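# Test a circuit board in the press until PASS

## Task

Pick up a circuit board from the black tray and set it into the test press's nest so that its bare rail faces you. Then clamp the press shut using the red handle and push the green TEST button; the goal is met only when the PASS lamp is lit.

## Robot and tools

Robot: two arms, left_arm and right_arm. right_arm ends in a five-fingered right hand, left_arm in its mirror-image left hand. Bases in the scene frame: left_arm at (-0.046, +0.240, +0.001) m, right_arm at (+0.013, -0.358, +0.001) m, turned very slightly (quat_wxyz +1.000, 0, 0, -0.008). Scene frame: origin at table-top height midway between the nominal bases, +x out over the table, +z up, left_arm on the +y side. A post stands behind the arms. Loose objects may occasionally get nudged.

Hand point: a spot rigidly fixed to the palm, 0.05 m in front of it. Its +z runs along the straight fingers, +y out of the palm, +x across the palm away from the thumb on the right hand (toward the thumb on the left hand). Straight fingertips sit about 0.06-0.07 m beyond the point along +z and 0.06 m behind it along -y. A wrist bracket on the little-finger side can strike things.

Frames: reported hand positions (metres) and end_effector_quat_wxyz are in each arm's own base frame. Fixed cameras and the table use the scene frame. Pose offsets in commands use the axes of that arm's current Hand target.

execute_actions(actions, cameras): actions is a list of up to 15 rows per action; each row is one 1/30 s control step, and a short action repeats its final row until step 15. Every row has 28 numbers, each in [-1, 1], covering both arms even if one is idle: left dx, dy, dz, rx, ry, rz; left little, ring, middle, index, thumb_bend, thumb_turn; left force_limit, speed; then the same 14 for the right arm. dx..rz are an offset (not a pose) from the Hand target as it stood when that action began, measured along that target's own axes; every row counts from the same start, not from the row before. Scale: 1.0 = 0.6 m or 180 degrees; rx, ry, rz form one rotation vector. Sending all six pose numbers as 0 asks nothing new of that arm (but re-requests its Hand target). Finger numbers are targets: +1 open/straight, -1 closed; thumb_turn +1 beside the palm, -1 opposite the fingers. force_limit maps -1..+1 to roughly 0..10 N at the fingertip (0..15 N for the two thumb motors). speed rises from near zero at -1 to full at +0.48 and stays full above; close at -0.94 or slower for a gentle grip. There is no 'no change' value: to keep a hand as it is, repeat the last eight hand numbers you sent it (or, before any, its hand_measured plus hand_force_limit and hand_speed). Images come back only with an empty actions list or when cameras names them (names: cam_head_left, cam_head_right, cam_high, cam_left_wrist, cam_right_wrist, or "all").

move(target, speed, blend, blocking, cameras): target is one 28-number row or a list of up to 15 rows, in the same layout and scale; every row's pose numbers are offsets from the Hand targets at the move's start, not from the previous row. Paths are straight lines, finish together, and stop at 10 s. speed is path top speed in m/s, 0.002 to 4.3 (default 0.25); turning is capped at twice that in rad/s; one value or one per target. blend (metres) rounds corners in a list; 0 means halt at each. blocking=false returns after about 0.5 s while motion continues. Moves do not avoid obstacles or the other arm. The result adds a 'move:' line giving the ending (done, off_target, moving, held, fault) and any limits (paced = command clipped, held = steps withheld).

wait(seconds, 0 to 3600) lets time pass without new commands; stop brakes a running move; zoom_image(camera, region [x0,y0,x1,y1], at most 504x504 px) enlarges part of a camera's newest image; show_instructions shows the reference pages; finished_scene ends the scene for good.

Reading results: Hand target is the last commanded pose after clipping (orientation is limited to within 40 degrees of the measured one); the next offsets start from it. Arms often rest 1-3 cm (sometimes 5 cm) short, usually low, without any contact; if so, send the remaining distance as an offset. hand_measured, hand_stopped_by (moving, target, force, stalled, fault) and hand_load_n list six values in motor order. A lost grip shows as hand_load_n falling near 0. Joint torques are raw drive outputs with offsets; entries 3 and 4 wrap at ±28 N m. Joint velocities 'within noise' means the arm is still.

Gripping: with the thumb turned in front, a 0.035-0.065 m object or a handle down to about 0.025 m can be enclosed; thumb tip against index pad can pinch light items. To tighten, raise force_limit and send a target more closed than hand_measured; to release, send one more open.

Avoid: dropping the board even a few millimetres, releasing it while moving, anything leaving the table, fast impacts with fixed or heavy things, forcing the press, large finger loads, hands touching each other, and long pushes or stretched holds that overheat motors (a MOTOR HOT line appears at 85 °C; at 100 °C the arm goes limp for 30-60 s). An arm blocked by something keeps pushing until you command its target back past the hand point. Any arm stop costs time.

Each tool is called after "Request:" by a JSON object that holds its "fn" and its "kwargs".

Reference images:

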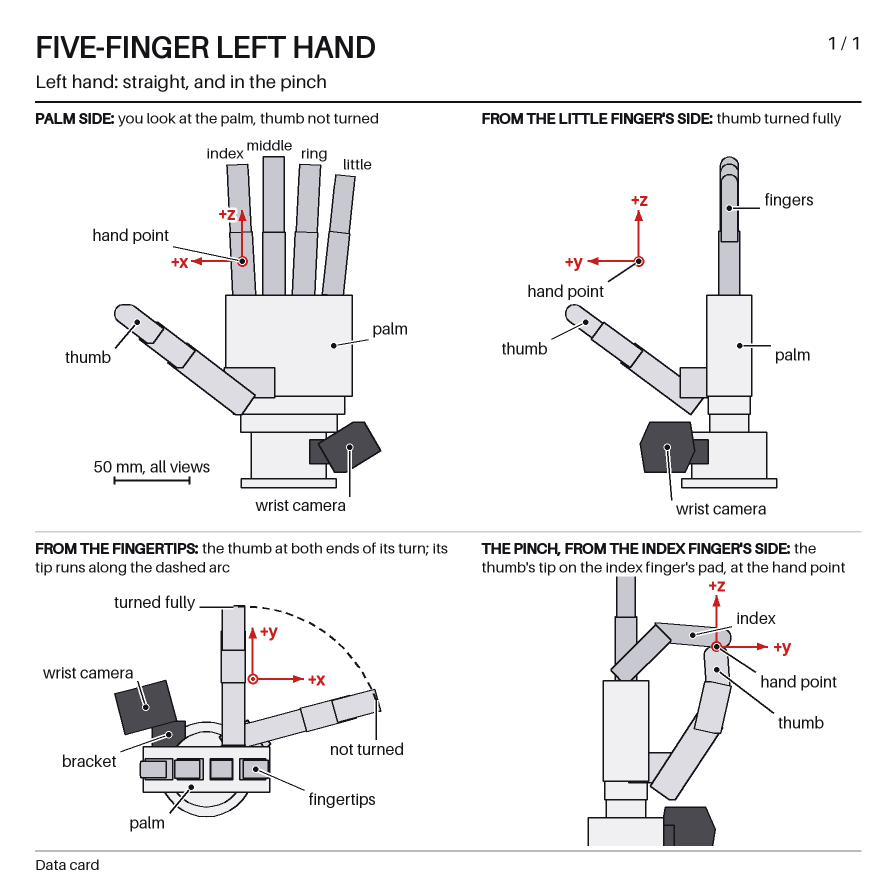

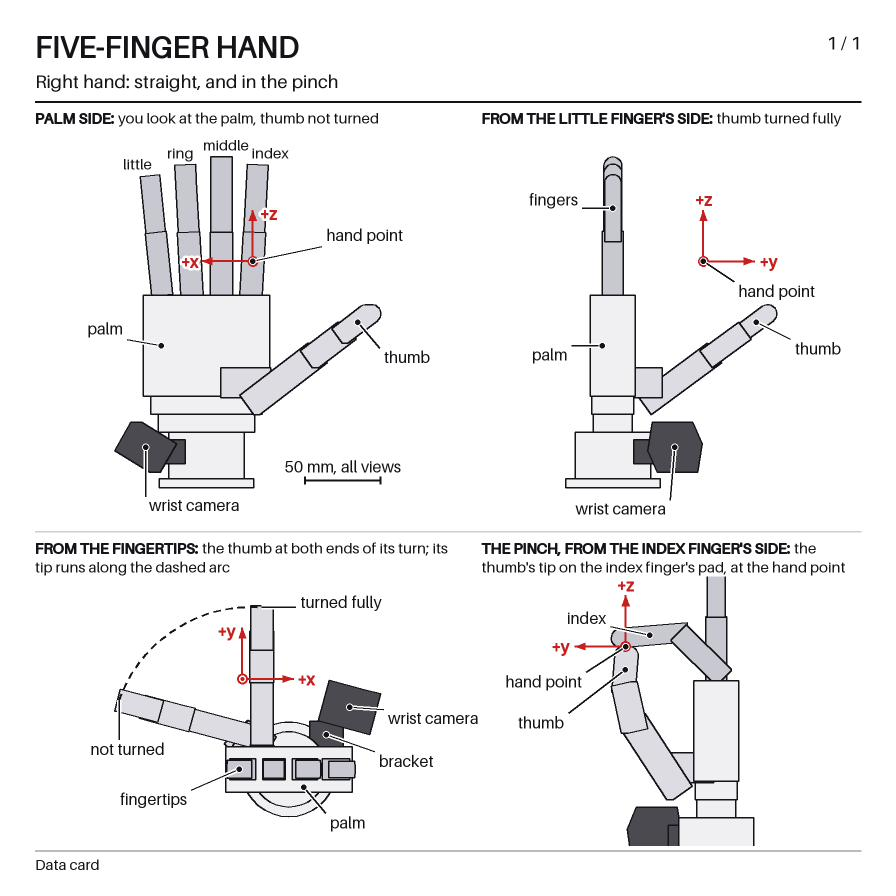

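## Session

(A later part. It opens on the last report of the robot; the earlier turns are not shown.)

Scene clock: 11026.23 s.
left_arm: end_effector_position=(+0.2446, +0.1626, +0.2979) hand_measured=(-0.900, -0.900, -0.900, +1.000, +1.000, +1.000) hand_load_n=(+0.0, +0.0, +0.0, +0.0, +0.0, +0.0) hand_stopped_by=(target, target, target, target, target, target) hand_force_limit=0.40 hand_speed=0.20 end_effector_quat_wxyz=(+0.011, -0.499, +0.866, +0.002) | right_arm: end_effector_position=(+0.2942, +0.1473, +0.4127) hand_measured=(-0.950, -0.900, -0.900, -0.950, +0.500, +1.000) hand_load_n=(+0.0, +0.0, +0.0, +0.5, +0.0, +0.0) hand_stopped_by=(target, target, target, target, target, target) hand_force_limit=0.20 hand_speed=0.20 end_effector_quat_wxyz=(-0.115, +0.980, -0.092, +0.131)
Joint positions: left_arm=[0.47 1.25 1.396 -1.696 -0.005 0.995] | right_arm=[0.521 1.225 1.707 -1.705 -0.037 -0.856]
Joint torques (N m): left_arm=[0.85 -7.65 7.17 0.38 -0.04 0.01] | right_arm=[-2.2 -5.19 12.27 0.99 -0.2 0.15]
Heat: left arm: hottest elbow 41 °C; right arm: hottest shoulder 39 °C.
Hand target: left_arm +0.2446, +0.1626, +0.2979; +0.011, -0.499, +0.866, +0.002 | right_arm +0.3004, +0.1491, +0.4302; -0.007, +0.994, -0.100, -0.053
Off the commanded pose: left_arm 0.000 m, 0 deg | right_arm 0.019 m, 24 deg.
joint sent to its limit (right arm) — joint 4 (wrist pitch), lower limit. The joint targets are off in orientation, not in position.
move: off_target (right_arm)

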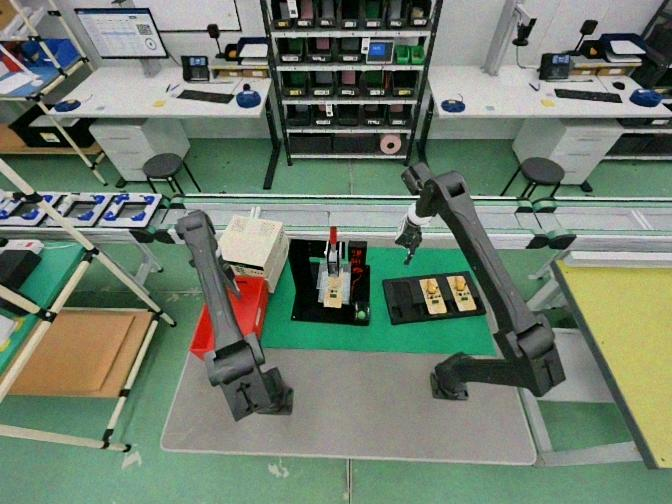

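Request:
{"fn": "move", "kwargs": {"target": [0,0,0,0,0,0,-0.9,-0.9,-0.9,1,1,1,0.4,0.2,0,0,0,0.350,-0.385,0.315,-0.95,-0.9,-0.9,-0.95,0.5,1,0.2,0.2], "speed": 0.3, "cameras": ["cam_head_right", "cam_right_wrist", "cam_high"]}}

Scene clock: 11058.30 s.
left_arm: end_effector_position=(+0.2446, +0.1626, +0.2979) hand_measured=(-0.900, -0.900, -0.900, +1.000, +1.000, +1.000) hand_load_n=(+0.0, +0.0, +0.0, +0.0, +0.0, +0.0) hand_stopped_by=(target, target, target, target, target, target) hand_force_limit=0.40 hand_speed=0.20 end_effector_quat_wxyz=(+0.011, -0.499, +0.866, +0.002) | right_arm: end_effector_position=(+0.2978, +0.1522, +0.4316) hand_measured=(-0.950, -0.900, -0.900, -0.950, +0.500, +1.000) hand_load_n=(+0.0, +0.0, +0.0, +0.0, +0.0, +0.0) hand_stopped_by=(target, target, target, target, target, target) hand_force_limit=0.20 hand_speed=0.20 end_effector_quat_wxyz=(+0.533, -0.479, +0.534, +0.449)
Joint positions: left_arm=[0.47 1.25 1.396 -1.696 -0.005 0.995] | right_arm=[-0.147 1.258 1.176 -1.705 -1.541 -0.247]
Joint torques (N m): left_arm=[0.91 -7.59 7.17 0.35 -0.04 0.01] | right_arm=[-2.02 -5.71 7.49 0.1 -1.36 0.17]
Heat: left arm: hottest elbow 41 °C; right arm: hottest elbow 42 °C.
Hand target: left_arm +0.2446, +0.1626, +0.2979; +0.011, -0.499, +0.866, +0.002 | right_arm +0.3004, +0.1491, +0.4304; +0.501, -0.501, +0.498, +0.500
Off the commanded pose: left_arm 0.000 m, 0 deg | right_arm 0.004 m, 8 deg.
joint sent to its limit (right arm) — joint 4 (wrist pitch), lower limit. The joint targets are off in orientation, not in position.
move: off_target (right_arm)
cam_right_wrist: T_world_to_cam=[[-0.96239, 0.11309, -0.24702, 0.37828], [-0.27074, -0.47456, 0.83755, -0.21296], [-0.02251, 0.87293, 0.48733, -0.21755]] pos_world=[0.3015, 0.04606, 0.37782]
Images, in order (width x height): cam_head_right 672x504, cam_high 672x504, cam_right_wrist 672x504.

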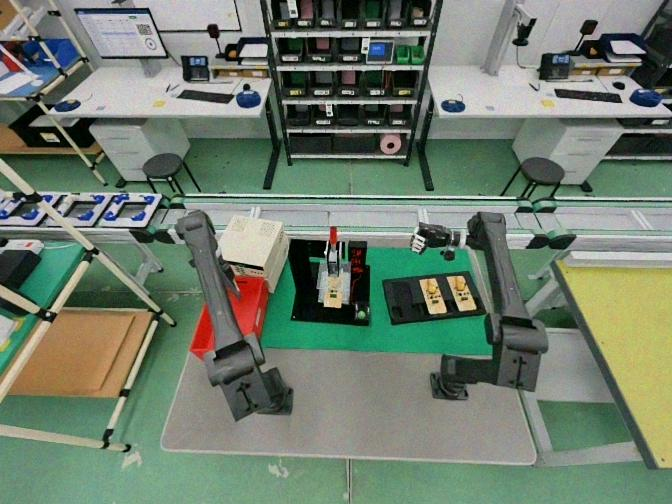

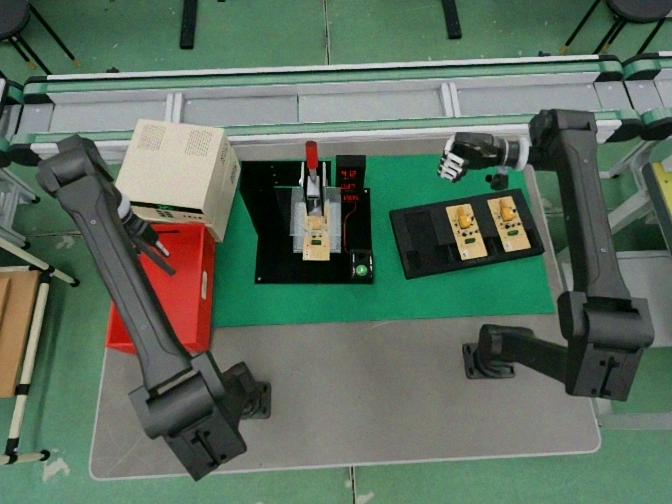

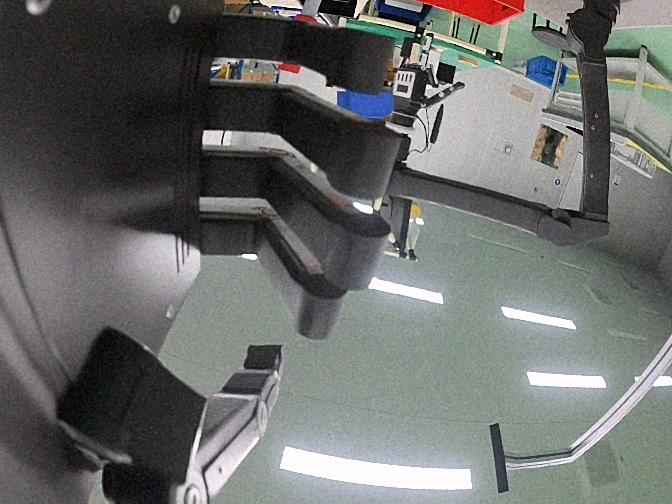

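Request:
{"fn": "move", "kwargs": {"target": [0,0,0,0,0,0,-0.9,-0.9,-0.9,1,1,1,0.4,0.2,-0.0133,-0.1417,0.1667,0,0,0,1,1,1,1,0.9,1,0.2,0.2], "speed": 0.2, "cameras": ["cam_high", "cam_head_right", "cam_head_left"]}}

Scene clock: 11099.83 s.
left_arm: end_effector_position=(+0.2446, +0.1626, +0.2979) hand_measured=(-0.900, -0.900, -0.900, +1.000, +1.000, +1.000) hand_load_n=(+0.0, +0.0, +0.0, +0.0, -0.5, +0.0) hand_stopped_by=(target, target, target, target, target, target) hand_force_limit=0.40 hand_speed=0.20 end_effector_quat_wxyz=(+0.011, -0.499, +0.866, +0.002) | right_arm: end_effector_position=(+0.3794, +0.2464, +0.4230) hand_measured=(+1.000, +1.000, +1.000, +1.000, +0.900, +1.000) hand_load_n=(+0.0, +0.0, +0.0, +0.0, +0.0, +0.0) hand_stopped_by=(target, target, target, target, target, target) hand_force_limit=0.20 hand_speed=0.20 end_effector_quat_wxyz=(-0.452, +0.524, -0.479, -0.540)
Joint positions: left_arm=[0.47 1.25 1.396 -1.696 -0.005 0.995] | right_arm=[0.133 1.594 1.482 -1.601 -1.562 -0.099]
Joint torques (N m): left_arm=[0.91 -7.59 7.16 0.36 -0.04 0.01] | right_arm=[-1.44 -10.81 12.16 0.7 -1.35 0.2]
Heat: left arm: hottest elbow 41 °C; right arm: hottest elbow 39 °C.
Hand target: left_arm +0.2446, +0.1626, +0.2979; +0.011, -0.499, +0.866, +0.002 | right_arm +0.3854, +0.2492, +0.4386; -0.501, +0.501, -0.498, -0.500
Off the commanded pose: left_arm 0.000 m, 0 deg | right_arm 0.017 m, 8 deg.
joint sent to its limit (right arm) — joint 5 (wrist yaw), lower limit. The joint targets are off in orientation, not in position.
move: off_target (right_arm)
Images, in order (width x height): cam_head_left 672x504, cam_head_right 672x504, cam_high 672x504.

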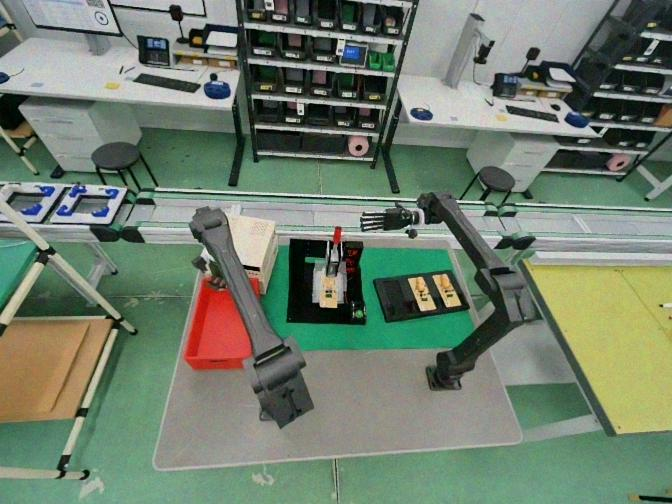

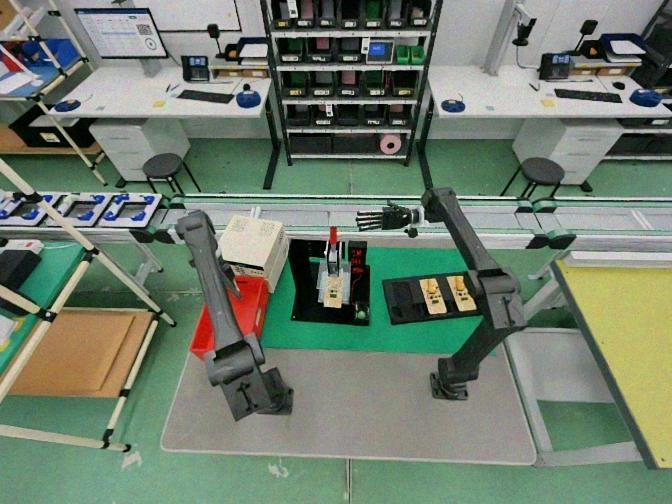

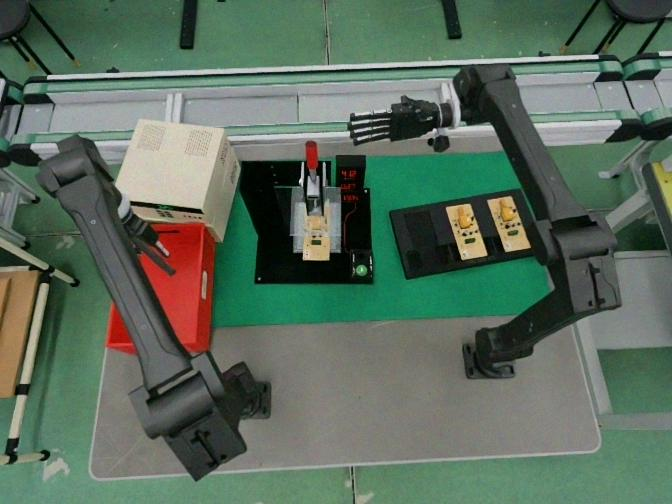

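Request:
{"fn": "move", "kwargs": {"target": [0,0,0,0,0,0,-0.9,-0.9,-0.9,1,1,1,0.4,0.2,-0.0083,0,0.15,0,0,0,1,1,1,1,0.9,1,0.2,0.2], "speed": 0.15, "cameras": ["cam_high", "cam_head_right", "cam_head_left"]}}

Request:
{"fn": "zoom_image", "kwargs": {"camera": "cam_high", "region": [230, 60, 470, 240]}}

Request:
{"fn": "zoom_image", "kwargs": {"camera": "cam_head_right", "region": [270, 170, 450, 330]}}

Scene clock: 11121.53 s.
left_arm: end_effector_position=(+0.2446, +0.1626, +0.2979) hand_measured=(-0.900, -0.900, -0.900, +1.000, +1.000, +1.000) hand_load_n=(+0.0, +0.0, +0.0, +0.0, +0.0, +0.0) hand_stopped_by=(target, target, target, target, target, target) hand_force_limit=0.40 hand_speed=0.20 end_effector_quat_wxyz=(+0.011, -0.499, +0.866, +0.002) | right_arm: end_effector_position=(+0.3821, +0.3338, +0.4279) hand_measured=(+1.000, +1.000, +1.000, +1.000, +0.900, +1.000) hand_load_n=(+0.0, +0.0, +0.0, +0.0, +0.0, +0.0) hand_stopped_by=(target, target, target, target, target, target) hand_force_limit=0.20 hand_speed=0.20 end_effector_quat_wxyz=(-0.396, +0.567, -0.428, -0.581)
Joint positions: left_arm=[0.47 1.25 1.396 -1.696 -0.005 0.995] | right_arm=[0.325 1.729 1.668 -1.542 -1.56 0.015]
Joint torques (N m): left_arm=[0.85 -7.59 7.13 0.36 -0.04 0.01] | right_arm=[-1.14 -12.92 12.46 0.85 -1.14 0.08]
Heat: left arm: hottest elbow 41 °C; right arm: hottest elbow 41 °C.
Hand target: left_arm +0.2446, +0.1626, +0.2979; +0.011, -0.499, +0.866, +0.002 | right_arm +0.3850, +0.3393, +0.4438; -0.501, +0.501, -0.498, -0.500
Off the commanded pose: left_arm 0.000 m, 0 deg | right_arm 0.017 m, 19 deg.
move: off_target (right_arm)
Images, in order (width x height): cam_head_left 672x504, cam_head_right 672x504, cam_high 672x504.

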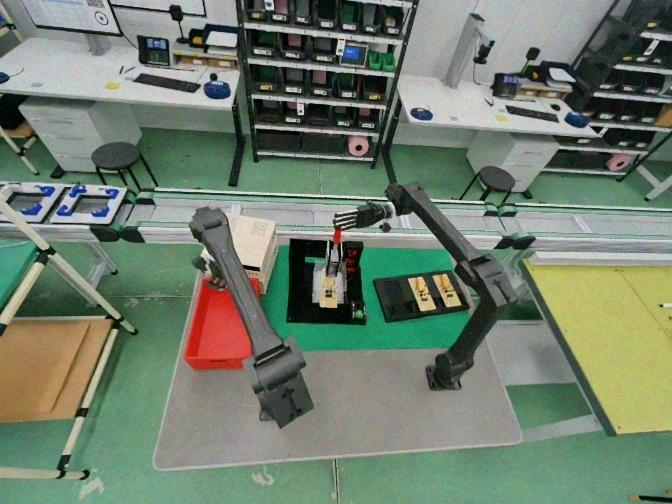

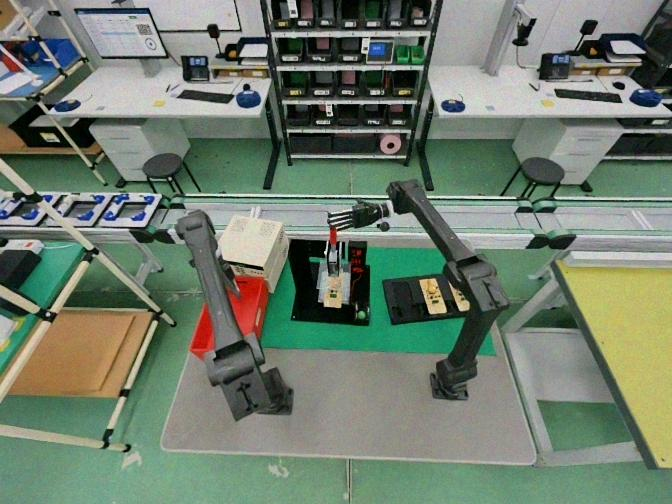

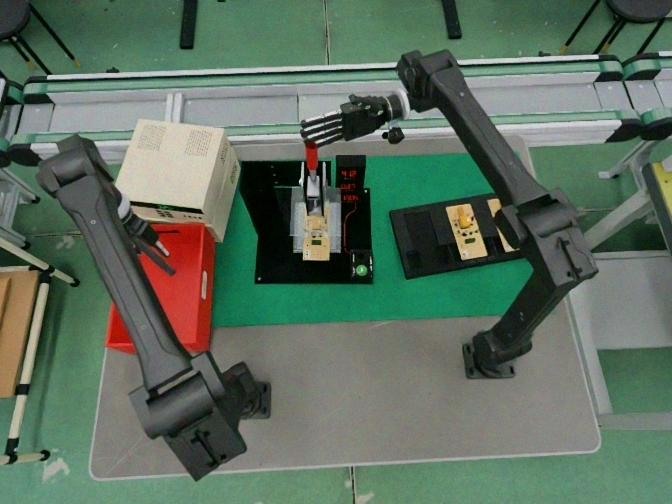

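Scaled by 2.100 from the camera's image (finer frame: 960x720).

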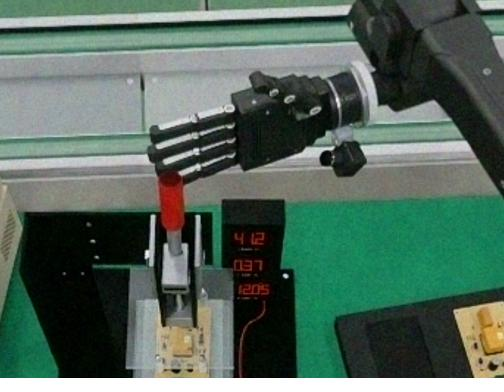

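Scaled by 2.800 from the camera's image (finer frame: 960x720).

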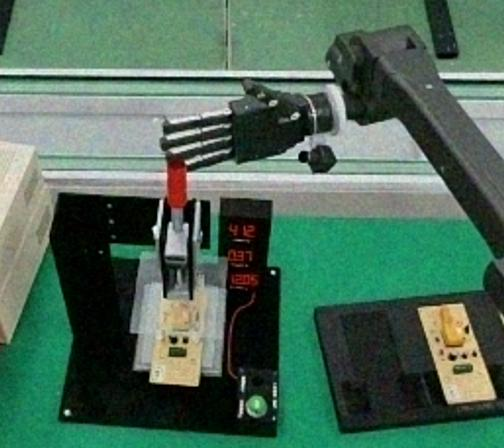

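Request:
{"fn": "move", "kwargs": {"target": [[0,0,0,0,0,0,-0.9,-0.9,-0.9,1,1,1,0.4,0.2,0,0.0083,-0.233,0,0,0,1,1,1,1,0.9,1,0.2,0.2],[0,0,0,0,0,0,-0.9,-0.9,-0.9,1,1,1,0.4,0.2,0.0067,0.0917,-0.265,0,0.5,0,1,1,1,1,0.9,1,0.2,0.2],[0,0,0,0,0,0,-0.9,-0.9,-0.9,1,1,1,0.4,0.2,0.0067,0.0917,-0.265,0.2655,0.4473,0.2655,1,1,1,1,0.9,1,0.2,0.2]], "speed": 0.35, "blend": [0.03, 0.03, 0], "cameras": ["cam_head_right"]}}

Scene clock: 11188.50 s.
left_arm: end_effector_position=(+0.2446, +0.1626, +0.2979) hand_measured=(-0.900, -0.900, -0.900, +1.000, +1.000, +1.000) hand_load_n=(+0.0, +0.0, +0.0, +0.0, +0.0, +0.0) hand_stopped_by=(target, target, target, target, target, target) hand_force_limit=0.40 hand_speed=0.20 end_effector_quat_wxyz=(+0.011, -0.499, +0.866, +0.002) | right_arm: end_effector_position=(+0.3350, +0.1830, +0.4371) hand_measured=(+1.000, +1.000, +1.000, +1.000, +0.900, +1.000) hand_load_n=(+0.0, +0.0, +0.0, +0.0, +0.0, +0.0) hand_stopped_by=(target, target, target, target, target, target) hand_force_limit=0.20 hand_speed=0.20 end_effector_quat_wxyz=(+0.172, -0.249, +0.952, +0.034)
Joint positions: left_arm=[0.47 1.25 1.396 -1.696 -0.005 0.995] | right_arm=[0.304 1.147 1.626 -1.701 -0.051 1.371]
Joint torques (N m): left_arm=[0.91 -7.59 7.19 0.38 -0.04 0.01] | right_arm=[-1.96 -5.66 7.47 0.9 -0.29 0.11]
Motor temperatures (°C): left_arm=[28 31 41 28 30 27] | right_arm=[28 37 45 31 31 29]
Heat: left arm: hottest elbow 41 °C; right arm: hottest elbow 45 °C.
Hand target: left_arm +0.2446, +0.1626, +0.2979; +0.011, -0.499, +0.866, +0.002 | right_arm +0.3303, +0.1802, +0.4394; +0.001, -0.248, +0.969, +0.000
Off the commanded pose: left_arm 0.000 m, 0 deg | right_arm 0.006 m, 20 deg.
joint sent to its limit (right arm) — joint 4 (wrist pitch), lower limit. The joint targets are off in orientation, not in position.
move: off_target (right_arm)

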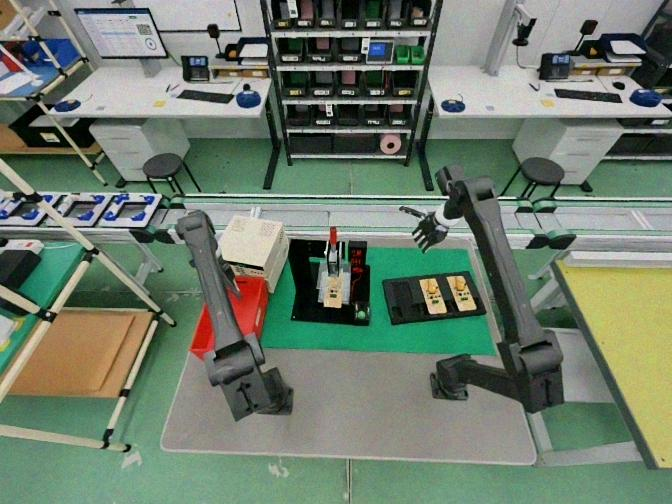

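Request:
{"fn": "move", "kwargs": {"target": [[0,0,0,0,0,0,-0.9,-0.9,-0.9,1,1,1,0.4,0.2,0,0,0,0,-0.5,0,1,1,1,1,0.9,1,0.2,0.2],[0,0,0,0,0,0,-0.9,-0.9,-0.9,1,1,1,0.4,0.2,-0.128,0.0253,-0.0167,-0.2655,-0.4473,-0.2655,1,1,1,1,0.9,1,0.2,0.2]], "speed": 0.35, "blend": [0.02, 0], "cameras": ["cam_head_right", "cam_high"]}}

Scene clock: 11213.50 s.
left_arm: end_effector_position=(+0.2446, +0.1626, +0.2979) hand_measured=(-0.900, -0.900, -0.900, +1.000, +1.000, +1.000) hand_load_n=(+0.0, +0.0, +0.0, +0.0, +0.0, +0.0) hand_stopped_by=(target, target, target, target, target, target) hand_force_limit=0.40 hand_speed=0.20 end_effector_quat_wxyz=(+0.011, -0.499, +0.866, +0.002) | right_arm: end_effector_position=(+0.3869, +0.2275, +0.4267) hand_measured=(+1.000, +1.000, +1.000, +1.000, +0.900, +1.000) hand_load_n=(+0.5, +0.0, +0.0, +0.0, +0.0, +0.0) hand_stopped_by=(target, target, target, target, target, target) hand_force_limit=0.20 hand_speed=0.20 end_effector_quat_wxyz=(+0.485, -0.484, +0.519, +0.512)
Joint positions: left_arm=[0.47 1.25 1.396 -1.696 -0.005 0.995] | right_arm=[0.074 1.354 1.047 0.229 -1.489 1.555]
Joint torques (N m): left_arm=[0.85 -7.65 7.16 0.38 -0.04 0.01] | right_arm=[-1.08 -8.23 13.29 2.02 -0.28 0.1]
Heat: left arm: hottest elbow 41 °C; right arm: hottest elbow 42 °C.
Hand target: left_arm +0.2446, +0.1626, +0.2979; +0.011, -0.499, +0.866, +0.002 | right_arm +0.3904, +0.2304, +0.4497; +0.501, -0.501, +0.498, +0.500
Off the commanded pose: left_arm 0.000 m, 0 deg | right_arm 0.023 m, 4 deg.
move: off_target (right_arm)

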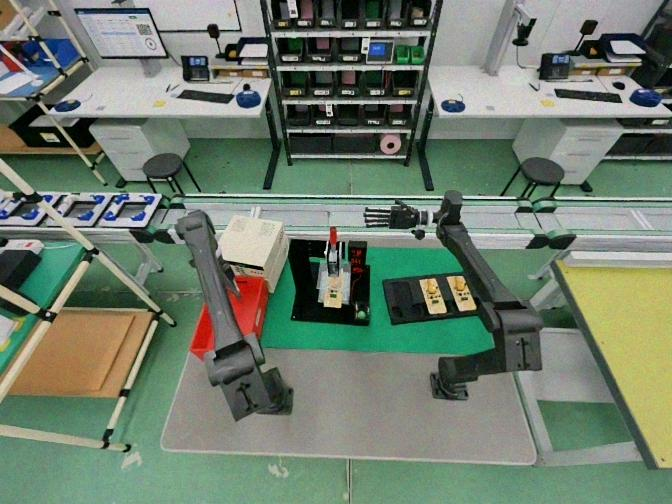

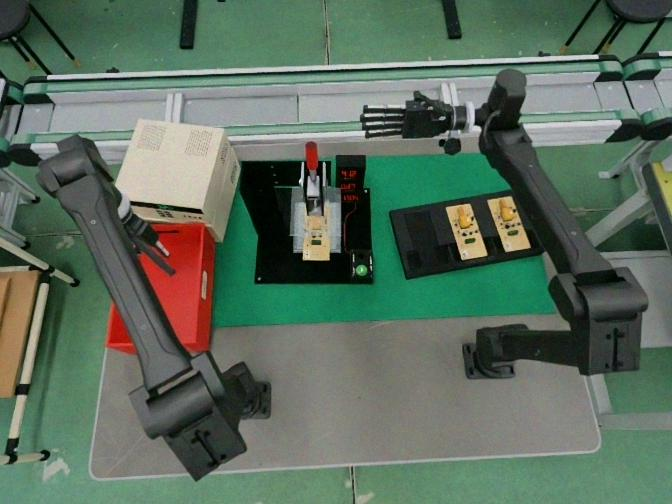

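Request:
{"fn": "move", "kwargs": {"target": [0,0,0,0,0,0,-0.9,-0.9,-0.9,1,1,1,0.4,0.2,0,0.0133,0.2,0,0,0,1,1,1,1,0.9,1,0.2,0.2], "speed": 0.15, "cameras": ["cam_high", "cam_head_right", "cam_head_left", "cam_right_wrist"]}}

Request:
{"fn": "zoom_image", "kwargs": {"camera": "cam_high", "region": [230, 60, 470, 240]}}

Request:
{"fn": "zoom_image", "kwargs": {"camera": "cam_head_right", "region": [270, 170, 450, 330]}}

Request:
{"fn": "zoom_image", "kwargs": {"camera": "cam_head_left", "region": [270, 170, 450, 330]}}

Scene clock: 11224.93 s.
left_arm: end_effector_position=(+0.2446, +0.1626, +0.2979) hand_measured=(-0.900, -0.900, -0.900, +1.000, +1.000, +1.000) hand_load_n=(+0.0, +0.0, +0.0, +0.0, +0.0, +0.0) hand_stopped_by=(target, target, target, target, target, target) hand_force_limit=0.40 hand_speed=0.20 end_effector_quat_wxyz=(+0.011, -0.499, +0.866, +0.002) | right_arm: end_effector_position=(+0.3742, +0.3471, +0.4273) hand_measured=(+1.000, +1.000, +1.000, +1.000, +0.900, +1.000) hand_load_n=(+0.0, +0.0, +0.0, +0.0, +0.0, +0.0) hand_stopped_by=(target, target, target, target, target, target) hand_force_limit=0.20 hand_speed=0.20 end_effector_quat_wxyz=(+0.483, -0.493, +0.514, +0.508)
Joint positions: left_arm=[0.47 1.25 1.396 -1.696 -0.005 0.995] | right_arm=[0.339 1.392 1.087 0.257 -1.236 1.571]
Joint torques (N m): left_arm=[0.91 -7.65 7.16 0.36 -0.04 0.01] | right_arm=[-1.03 -8.47 13.53 1.87 0.01 0.07]
Heat: left arm: hottest elbow 41 °C; right arm: hottest elbow 42 °C.
Hand target: left_arm +0.2446, +0.1626, +0.2979; +0.011, -0.499, +0.866, +0.002 | right_arm +0.3822, +0.3503, +0.4499; +0.501, -0.501, +0.499, +0.500
Off the commanded pose: left_arm 0.000 m, 0 deg | right_arm 0.024 m, 3 deg.
move: off_target (right_arm)
cam_right_wrist: T_world_to_cam=[[-0.98484, -0.02249, -0.17199, 0.45207], [-0.13551, -0.5192, 0.84384, -0.13402], [-0.10828, 0.85436, 0.50828, -0.35426]] pos_world=[0.3887, 0.24325, 0.37091]
Images, in order (width x height): cam_head_left 672x504, cam_head_right 672x504, cam_high 672x504, cam_right_wrist 672x504.

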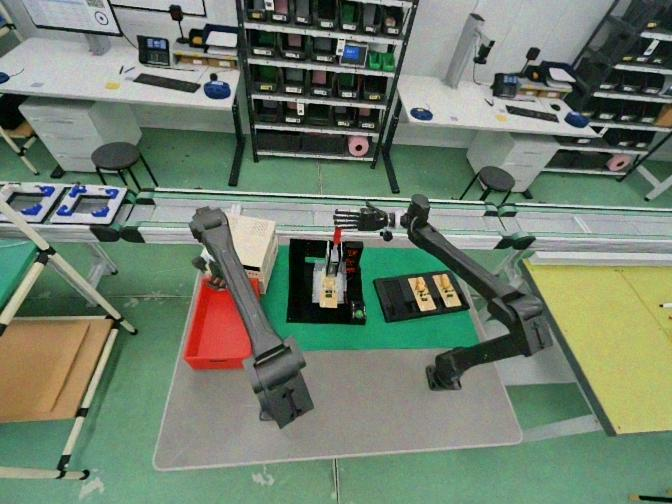

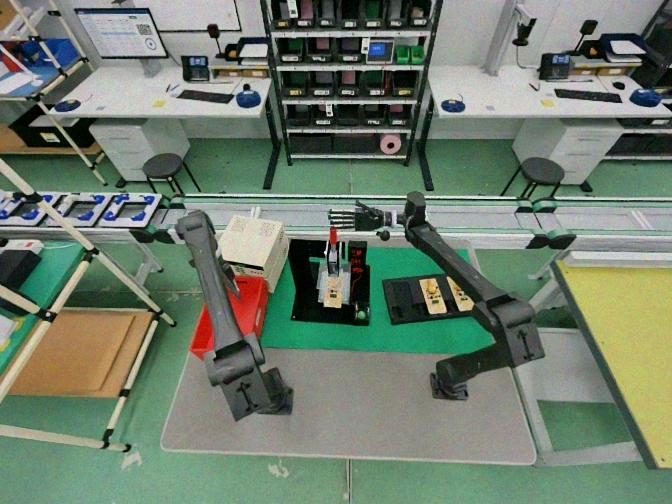

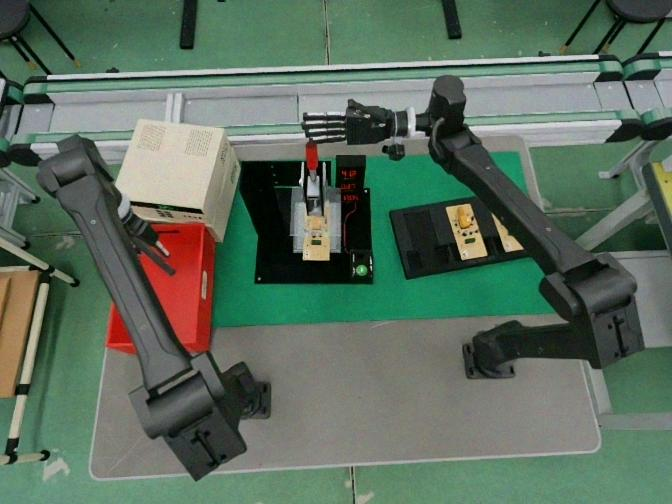

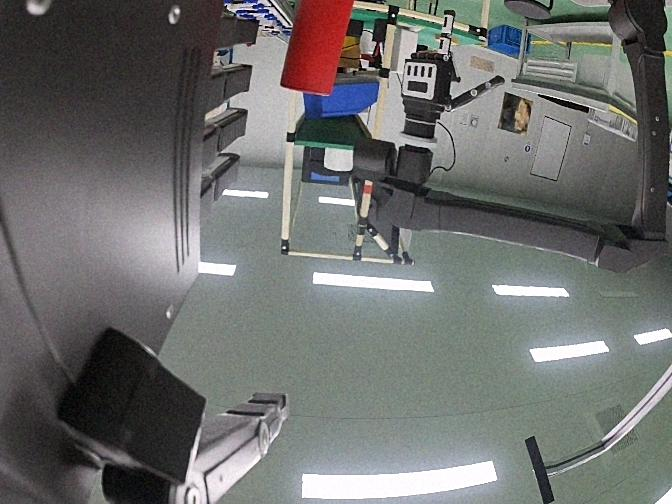

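Scaled by 2.100 from the camera's image (finer frame: 960x720).

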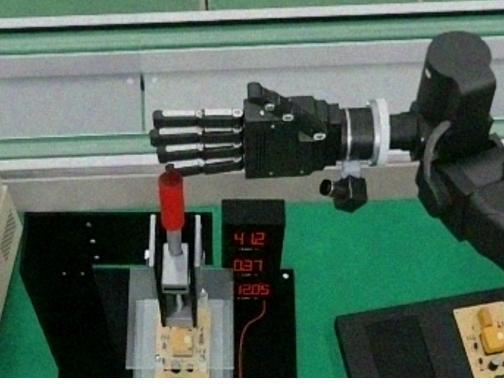

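Scaled by 2.800 from the camera's image (finer frame: 960x720).

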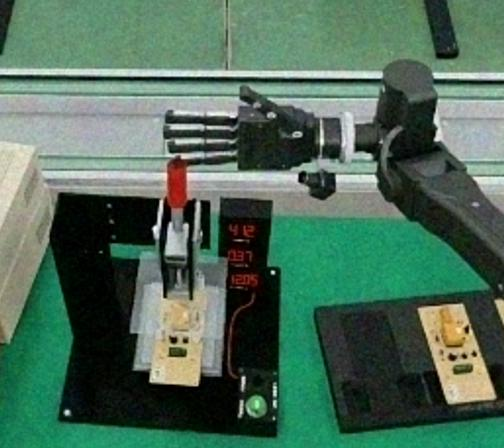

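Scaled by 2.800 from the camera's image (finer frame: 960x720).

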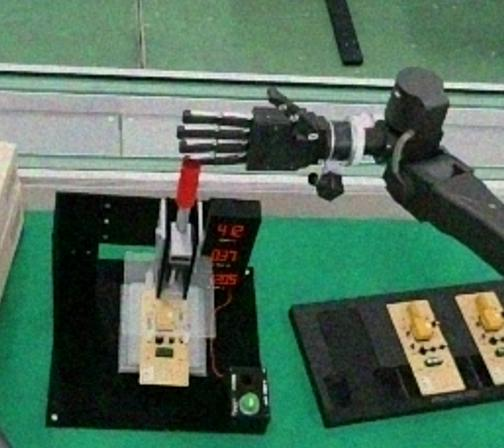

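Request:
{"fn": "move", "kwargs": {"target": [0,0,0,0,0,0,-0.9,-0.9,-0.9,1,1,1,0.4,0.2,0.02,-0.005,0.13,0,0,0,1,1,1,1,0.9,1,0.2,0.2], "speed": 0.1, "cameras": ["cam_high", "cam_head_right", "cam_head_left", "cam_right_wrist"]}}

Request:
{"fn": "zoom_image", "kwargs": {"camera": "cam_high", "region": [230, 60, 430, 240]}}

Request:
{"fn": "zoom_image", "kwargs": {"camera": "cam_head_left", "region": [270, 170, 450, 330]}}

Scene clock: 11275.17 s.
left_arm: end_effector_position=(+0.2446, +0.1626, +0.2979) hand_measured=(-0.900, -0.900, -0.900, +1.000, +1.000, +1.000) hand_load_n=(+0.0, +0.0, +0.0, +0.0, +0.0, +0.0) hand_stopped_by=(target, target, target, target, target, target) hand_force_limit=0.40 hand_speed=0.20 end_effector_quat_wxyz=(+0.011, -0.499, +0.866, +0.002) | right_arm: end_effector_position=(+0.3785, +0.4225, +0.4122) hand_measured=(+1.000, +1.000, +1.000, +1.000, +0.900, +1.000) hand_load_n=(+0.0, +0.0, +0.0, +0.0, +0.5, +0.0) hand_stopped_by=(target, target, target, target, target, target) hand_force_limit=0.20 hand_speed=0.20 end_effector_quat_wxyz=(+0.478, -0.493, +0.521, +0.507)
Joint positions: left_arm=[0.47 1.25 1.396 -1.696 -0.005 0.995] | right_arm=[0.481 1.487 1.154 0.271 -1.091 1.571]
Joint torques (N m): left_arm=[0.91 -7.59 7.13 0.36 -0.04 0.01] | right_arm=[-1.08 -10.4 13.71 2.36 0.01 0.04]
Heat: left arm: hottest elbow 41 °C; right arm: hottest elbow 43 °C.
Hand target: left_arm +0.2446, +0.1626, +0.2979; +0.011, -0.499, +0.866, +0.002 | right_arm +0.3850, +0.4284, +0.4379; +0.501, -0.501, +0.499, +0.500
Off the commanded pose: left_arm 0.000 m, 0 deg | right_arm 0.027 m, 4 deg.
move: off_target (right_arm)
cam_right_wrist: T_world_to_cam=[[-0.98658, -0.02184, -0.16178, 0.45163], [-0.12846, -0.50772, 0.85189, -0.09236], [-0.10075, 0.86125, 0.4981, -0.41214]] pos_world=[0.39218, 0.31793, 0.35704]
Images, in order (width x height): cam_head_left 672x504, cam_head_right 672x504, cam_high 672x504, cam_right_wrist 672x504.

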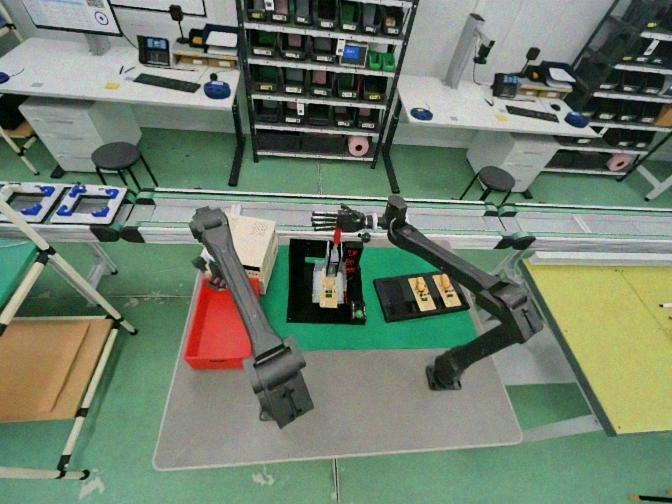

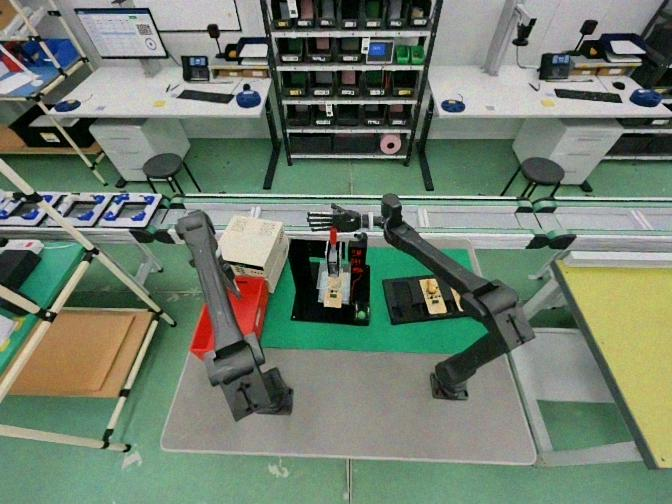

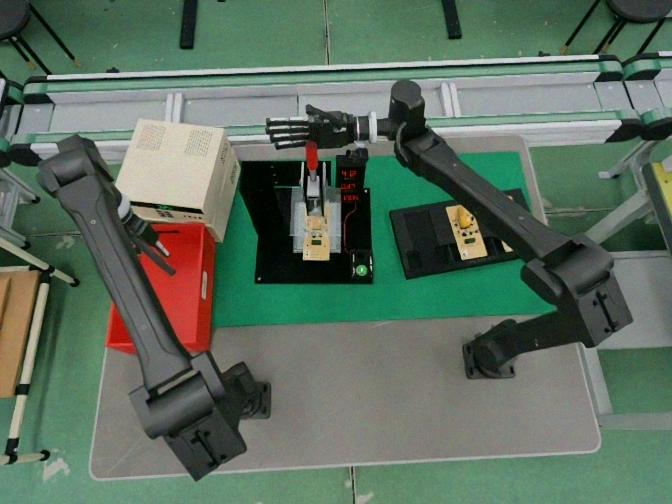

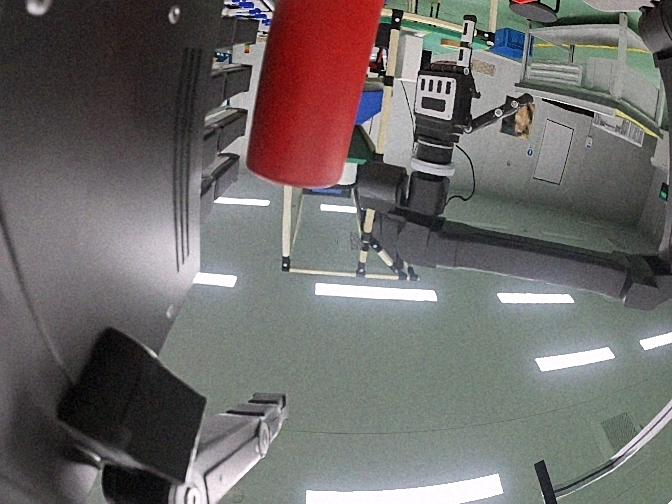

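Scaled by 2.520 from the camera's image (finer frame: 960x720).

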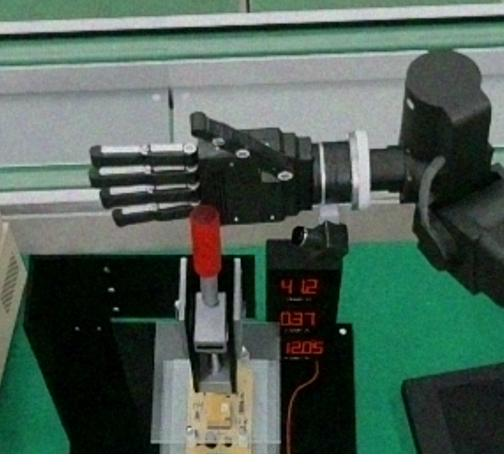

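Scaled by 2.800 from the camera's image (finer frame: 960x720).

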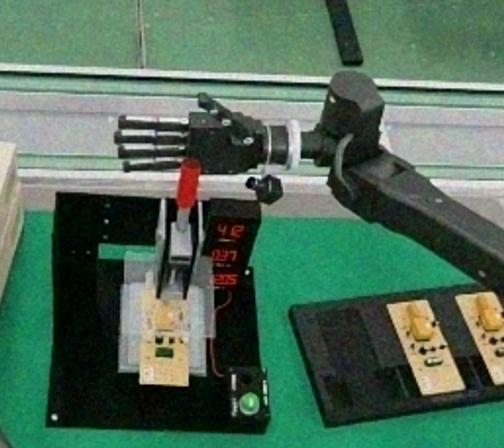

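Request:
{"fn": "move", "kwargs": {"target": [0,0,0,0,0,0,-0.9,-0.9,-0.9,1,1,1,0.4,0.2,0,0.0333,-0.02,0,0,0,1,1,1,1,0.9,1,0.2,0.2], "speed": 0.06, "cameras": ["cam_high", "cam_right_wrist"]}}

Request:
{"fn": "zoom_image", "kwargs": {"camera": "cam_high", "region": [230, 60, 430, 240]}}

Scene clock: 11313.40 s.
left_arm: end_effector_position=(+0.2446, +0.1626, +0.2979) hand_measured=(-0.900, -0.900, -0.900, +1.000, +1.000, +1.000) hand_load_n=(+0.0, +0.0, +0.0, +0.0, +0.0, +0.0) hand_stopped_by=(target, target, target, target, target, target) hand_force_limit=0.40 hand_speed=0.20 end_effector_quat_wxyz=(+0.011, -0.499, +0.866, +0.002) | right_arm: end_effector_position=(+0.3699, +0.4181, +0.4292) hand_measured=(+1.000, +1.000, +1.000, +1.000, +0.900, +1.000) hand_load_n=(+0.0, +0.0, +0.0, +0.0, +0.0, +0.0) hand_stopped_by=(target, target, target, target, target, target) hand_force_limit=0.20 hand_speed=0.20 end_effector_quat_wxyz=(+0.490, -0.497, +0.509, +0.503)
Joint positions: left_arm=[0.47 1.25 1.396 -1.696 -0.005 0.995] | right_arm=[0.481 1.454 1.154 0.273 -1.091 1.571]
Joint torques (N m): left_arm=[0.85 -7.65 7.17 0.36 -0.04 0.01] | right_arm=[-1.44 -11.46 8.83 2.39 -0.07 0.03]
Heat: left arm: hottest elbow 41 °C; right arm: hottest elbow 44 °C.
Hand target: left_arm +0.2446, +0.1626, +0.2979; +0.011, -0.499, +0.866, +0.002 | right_arm +0.3651, +0.4164, +0.4378; +0.500, -0.501, +0.499, +0.500
Off the commanded pose: left_arm 0.000 m, 0 deg | right_arm 0.010 m, 2 deg.
move: done
cam_right_wrist: T_world_to_cam=[[-0.98106, -0.019, -0.19277, 0.45587], [-0.15478, -0.52143, 0.83913, -0.08927], [-0.11646, 0.85308, 0.50862, -0.4129]] pos_world=[0.38532, 0.31435, 0.3728]

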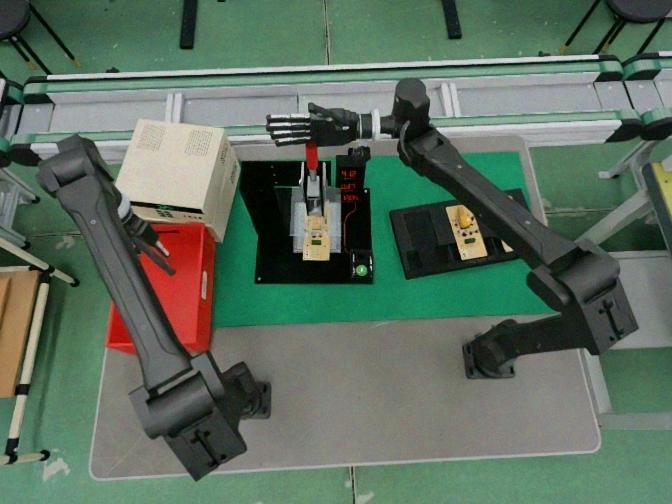

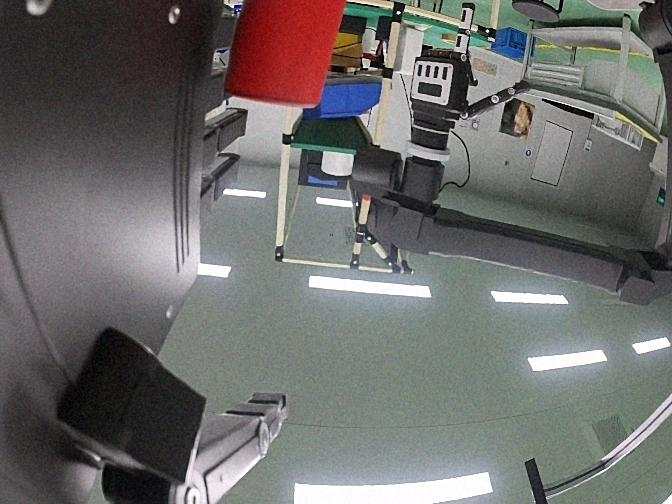

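Scaled by 2.520 from the camera's image (finer frame: 960x720).

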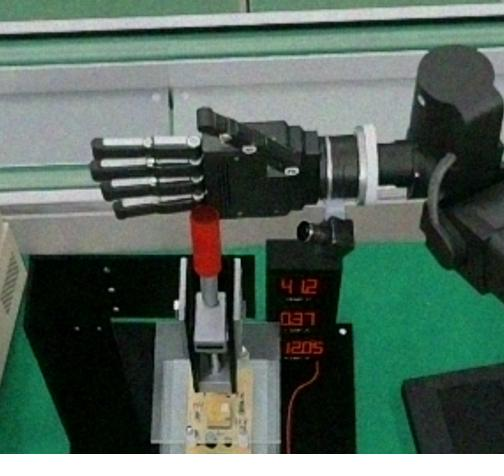

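Request:
{"fn": "move", "kwargs": {"target": [0,0,0,0,0,0,-0.9,-0.9,-0.9,1,1,1,0.4,0.2,0.025,0,-0.035,0,0,0,1,1,1,1,0.9,1,0.2,0.2], "speed": 0.06, "cameras": ["cam_high", "cam_right_wrist"]}}

Request:
{"fn": "zoom_image", "kwargs": {"camera": "cam_high", "region": [230, 60, 430, 240]}}

Scene clock: 11325.83 s.
left_arm: end_effector_position=(+0.2446, +0.1626, +0.2979) hand_measured=(-0.900, -0.900, -0.900, +1.000, +1.000, +1.000) hand_load_n=(-0.5, +0.0, +0.0, +0.0, +0.0, +0.0) hand_stopped_by=(target, target, target, target, target, target) hand_force_limit=0.40 hand_speed=0.20 end_effector_quat_wxyz=(+0.011, -0.499, +0.866, +0.002) | right_arm: end_effector_position=(+0.3702, +0.4004, +0.4129) hand_measured=(+1.000, +1.000, +1.000, +1.000, +0.900, +1.000) hand_load_n=(+0.0, +0.0, +0.0, +0.0, +0.0, +0.0) hand_stopped_by=(target, target, target, target, target, target) hand_force_limit=0.20 hand_speed=0.20 end_effector_quat_wxyz=(+0.488, -0.497, +0.510, +0.505)
Joint positions: left_arm=[0.47 1.25 1.396 -1.696 -0.005 0.995] | right_arm=[0.448 1.449 1.104 0.313 -1.127 1.571]
Joint torques (N m): left_arm=[0.79 -7.53 7.16 0.36 -0.04 0.01] | right_arm=[-1.85 -11.4 8.4 2.4 -0.22 0.04]
Heat: left arm: hottest elbow 41 °C; right arm: hottest elbow 43 °C.
Hand target: left_arm +0.2446, +0.1626, +0.2979; +0.011, -0.499, +0.866, +0.002 | right_arm +0.3653, +0.3953, +0.4228; +0.501, -0.501, +0.499, +0.500
Off the commanded pose: left_arm 0.000 m, 0 deg | right_arm 0.012 m, 2 deg.
move: off_target (right_arm)
cam_right_wrist: T_world_to_cam=[[-0.98181, -0.02174, -0.1886, 0.4523], [-0.14987, -0.52107, 0.84025, -0.08713], [-0.11654, 0.85324, 0.50834, -0.38948]] pos_world=[0.38562, 0.29675, 0.3565]

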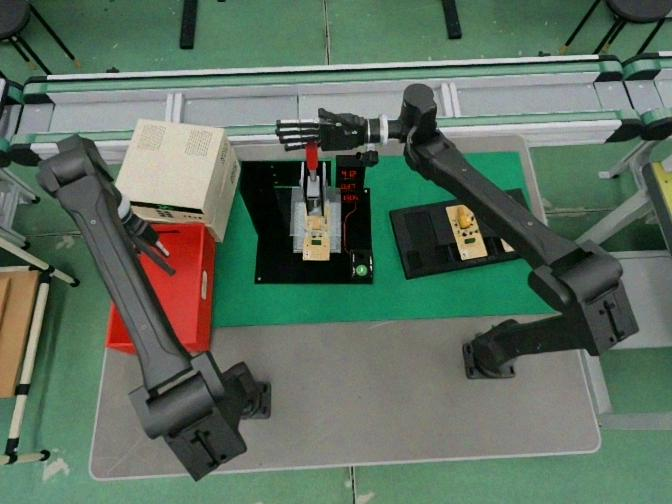

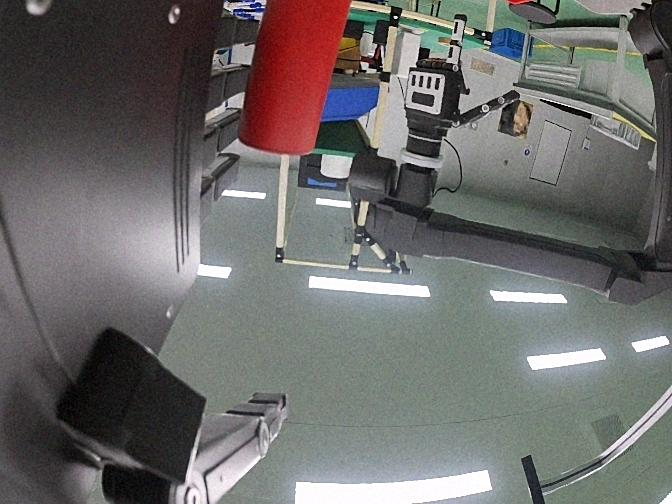

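Scaled by 2.520 from the camera's image (finer frame: 960x720).

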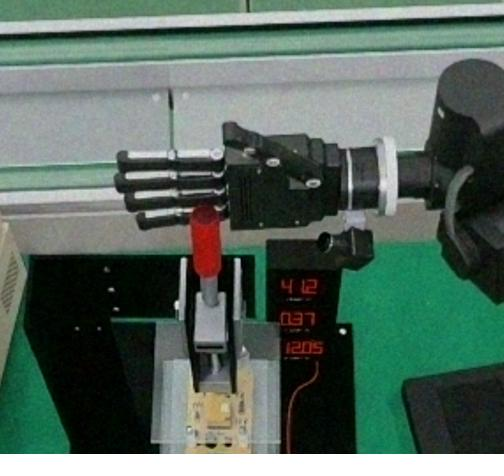

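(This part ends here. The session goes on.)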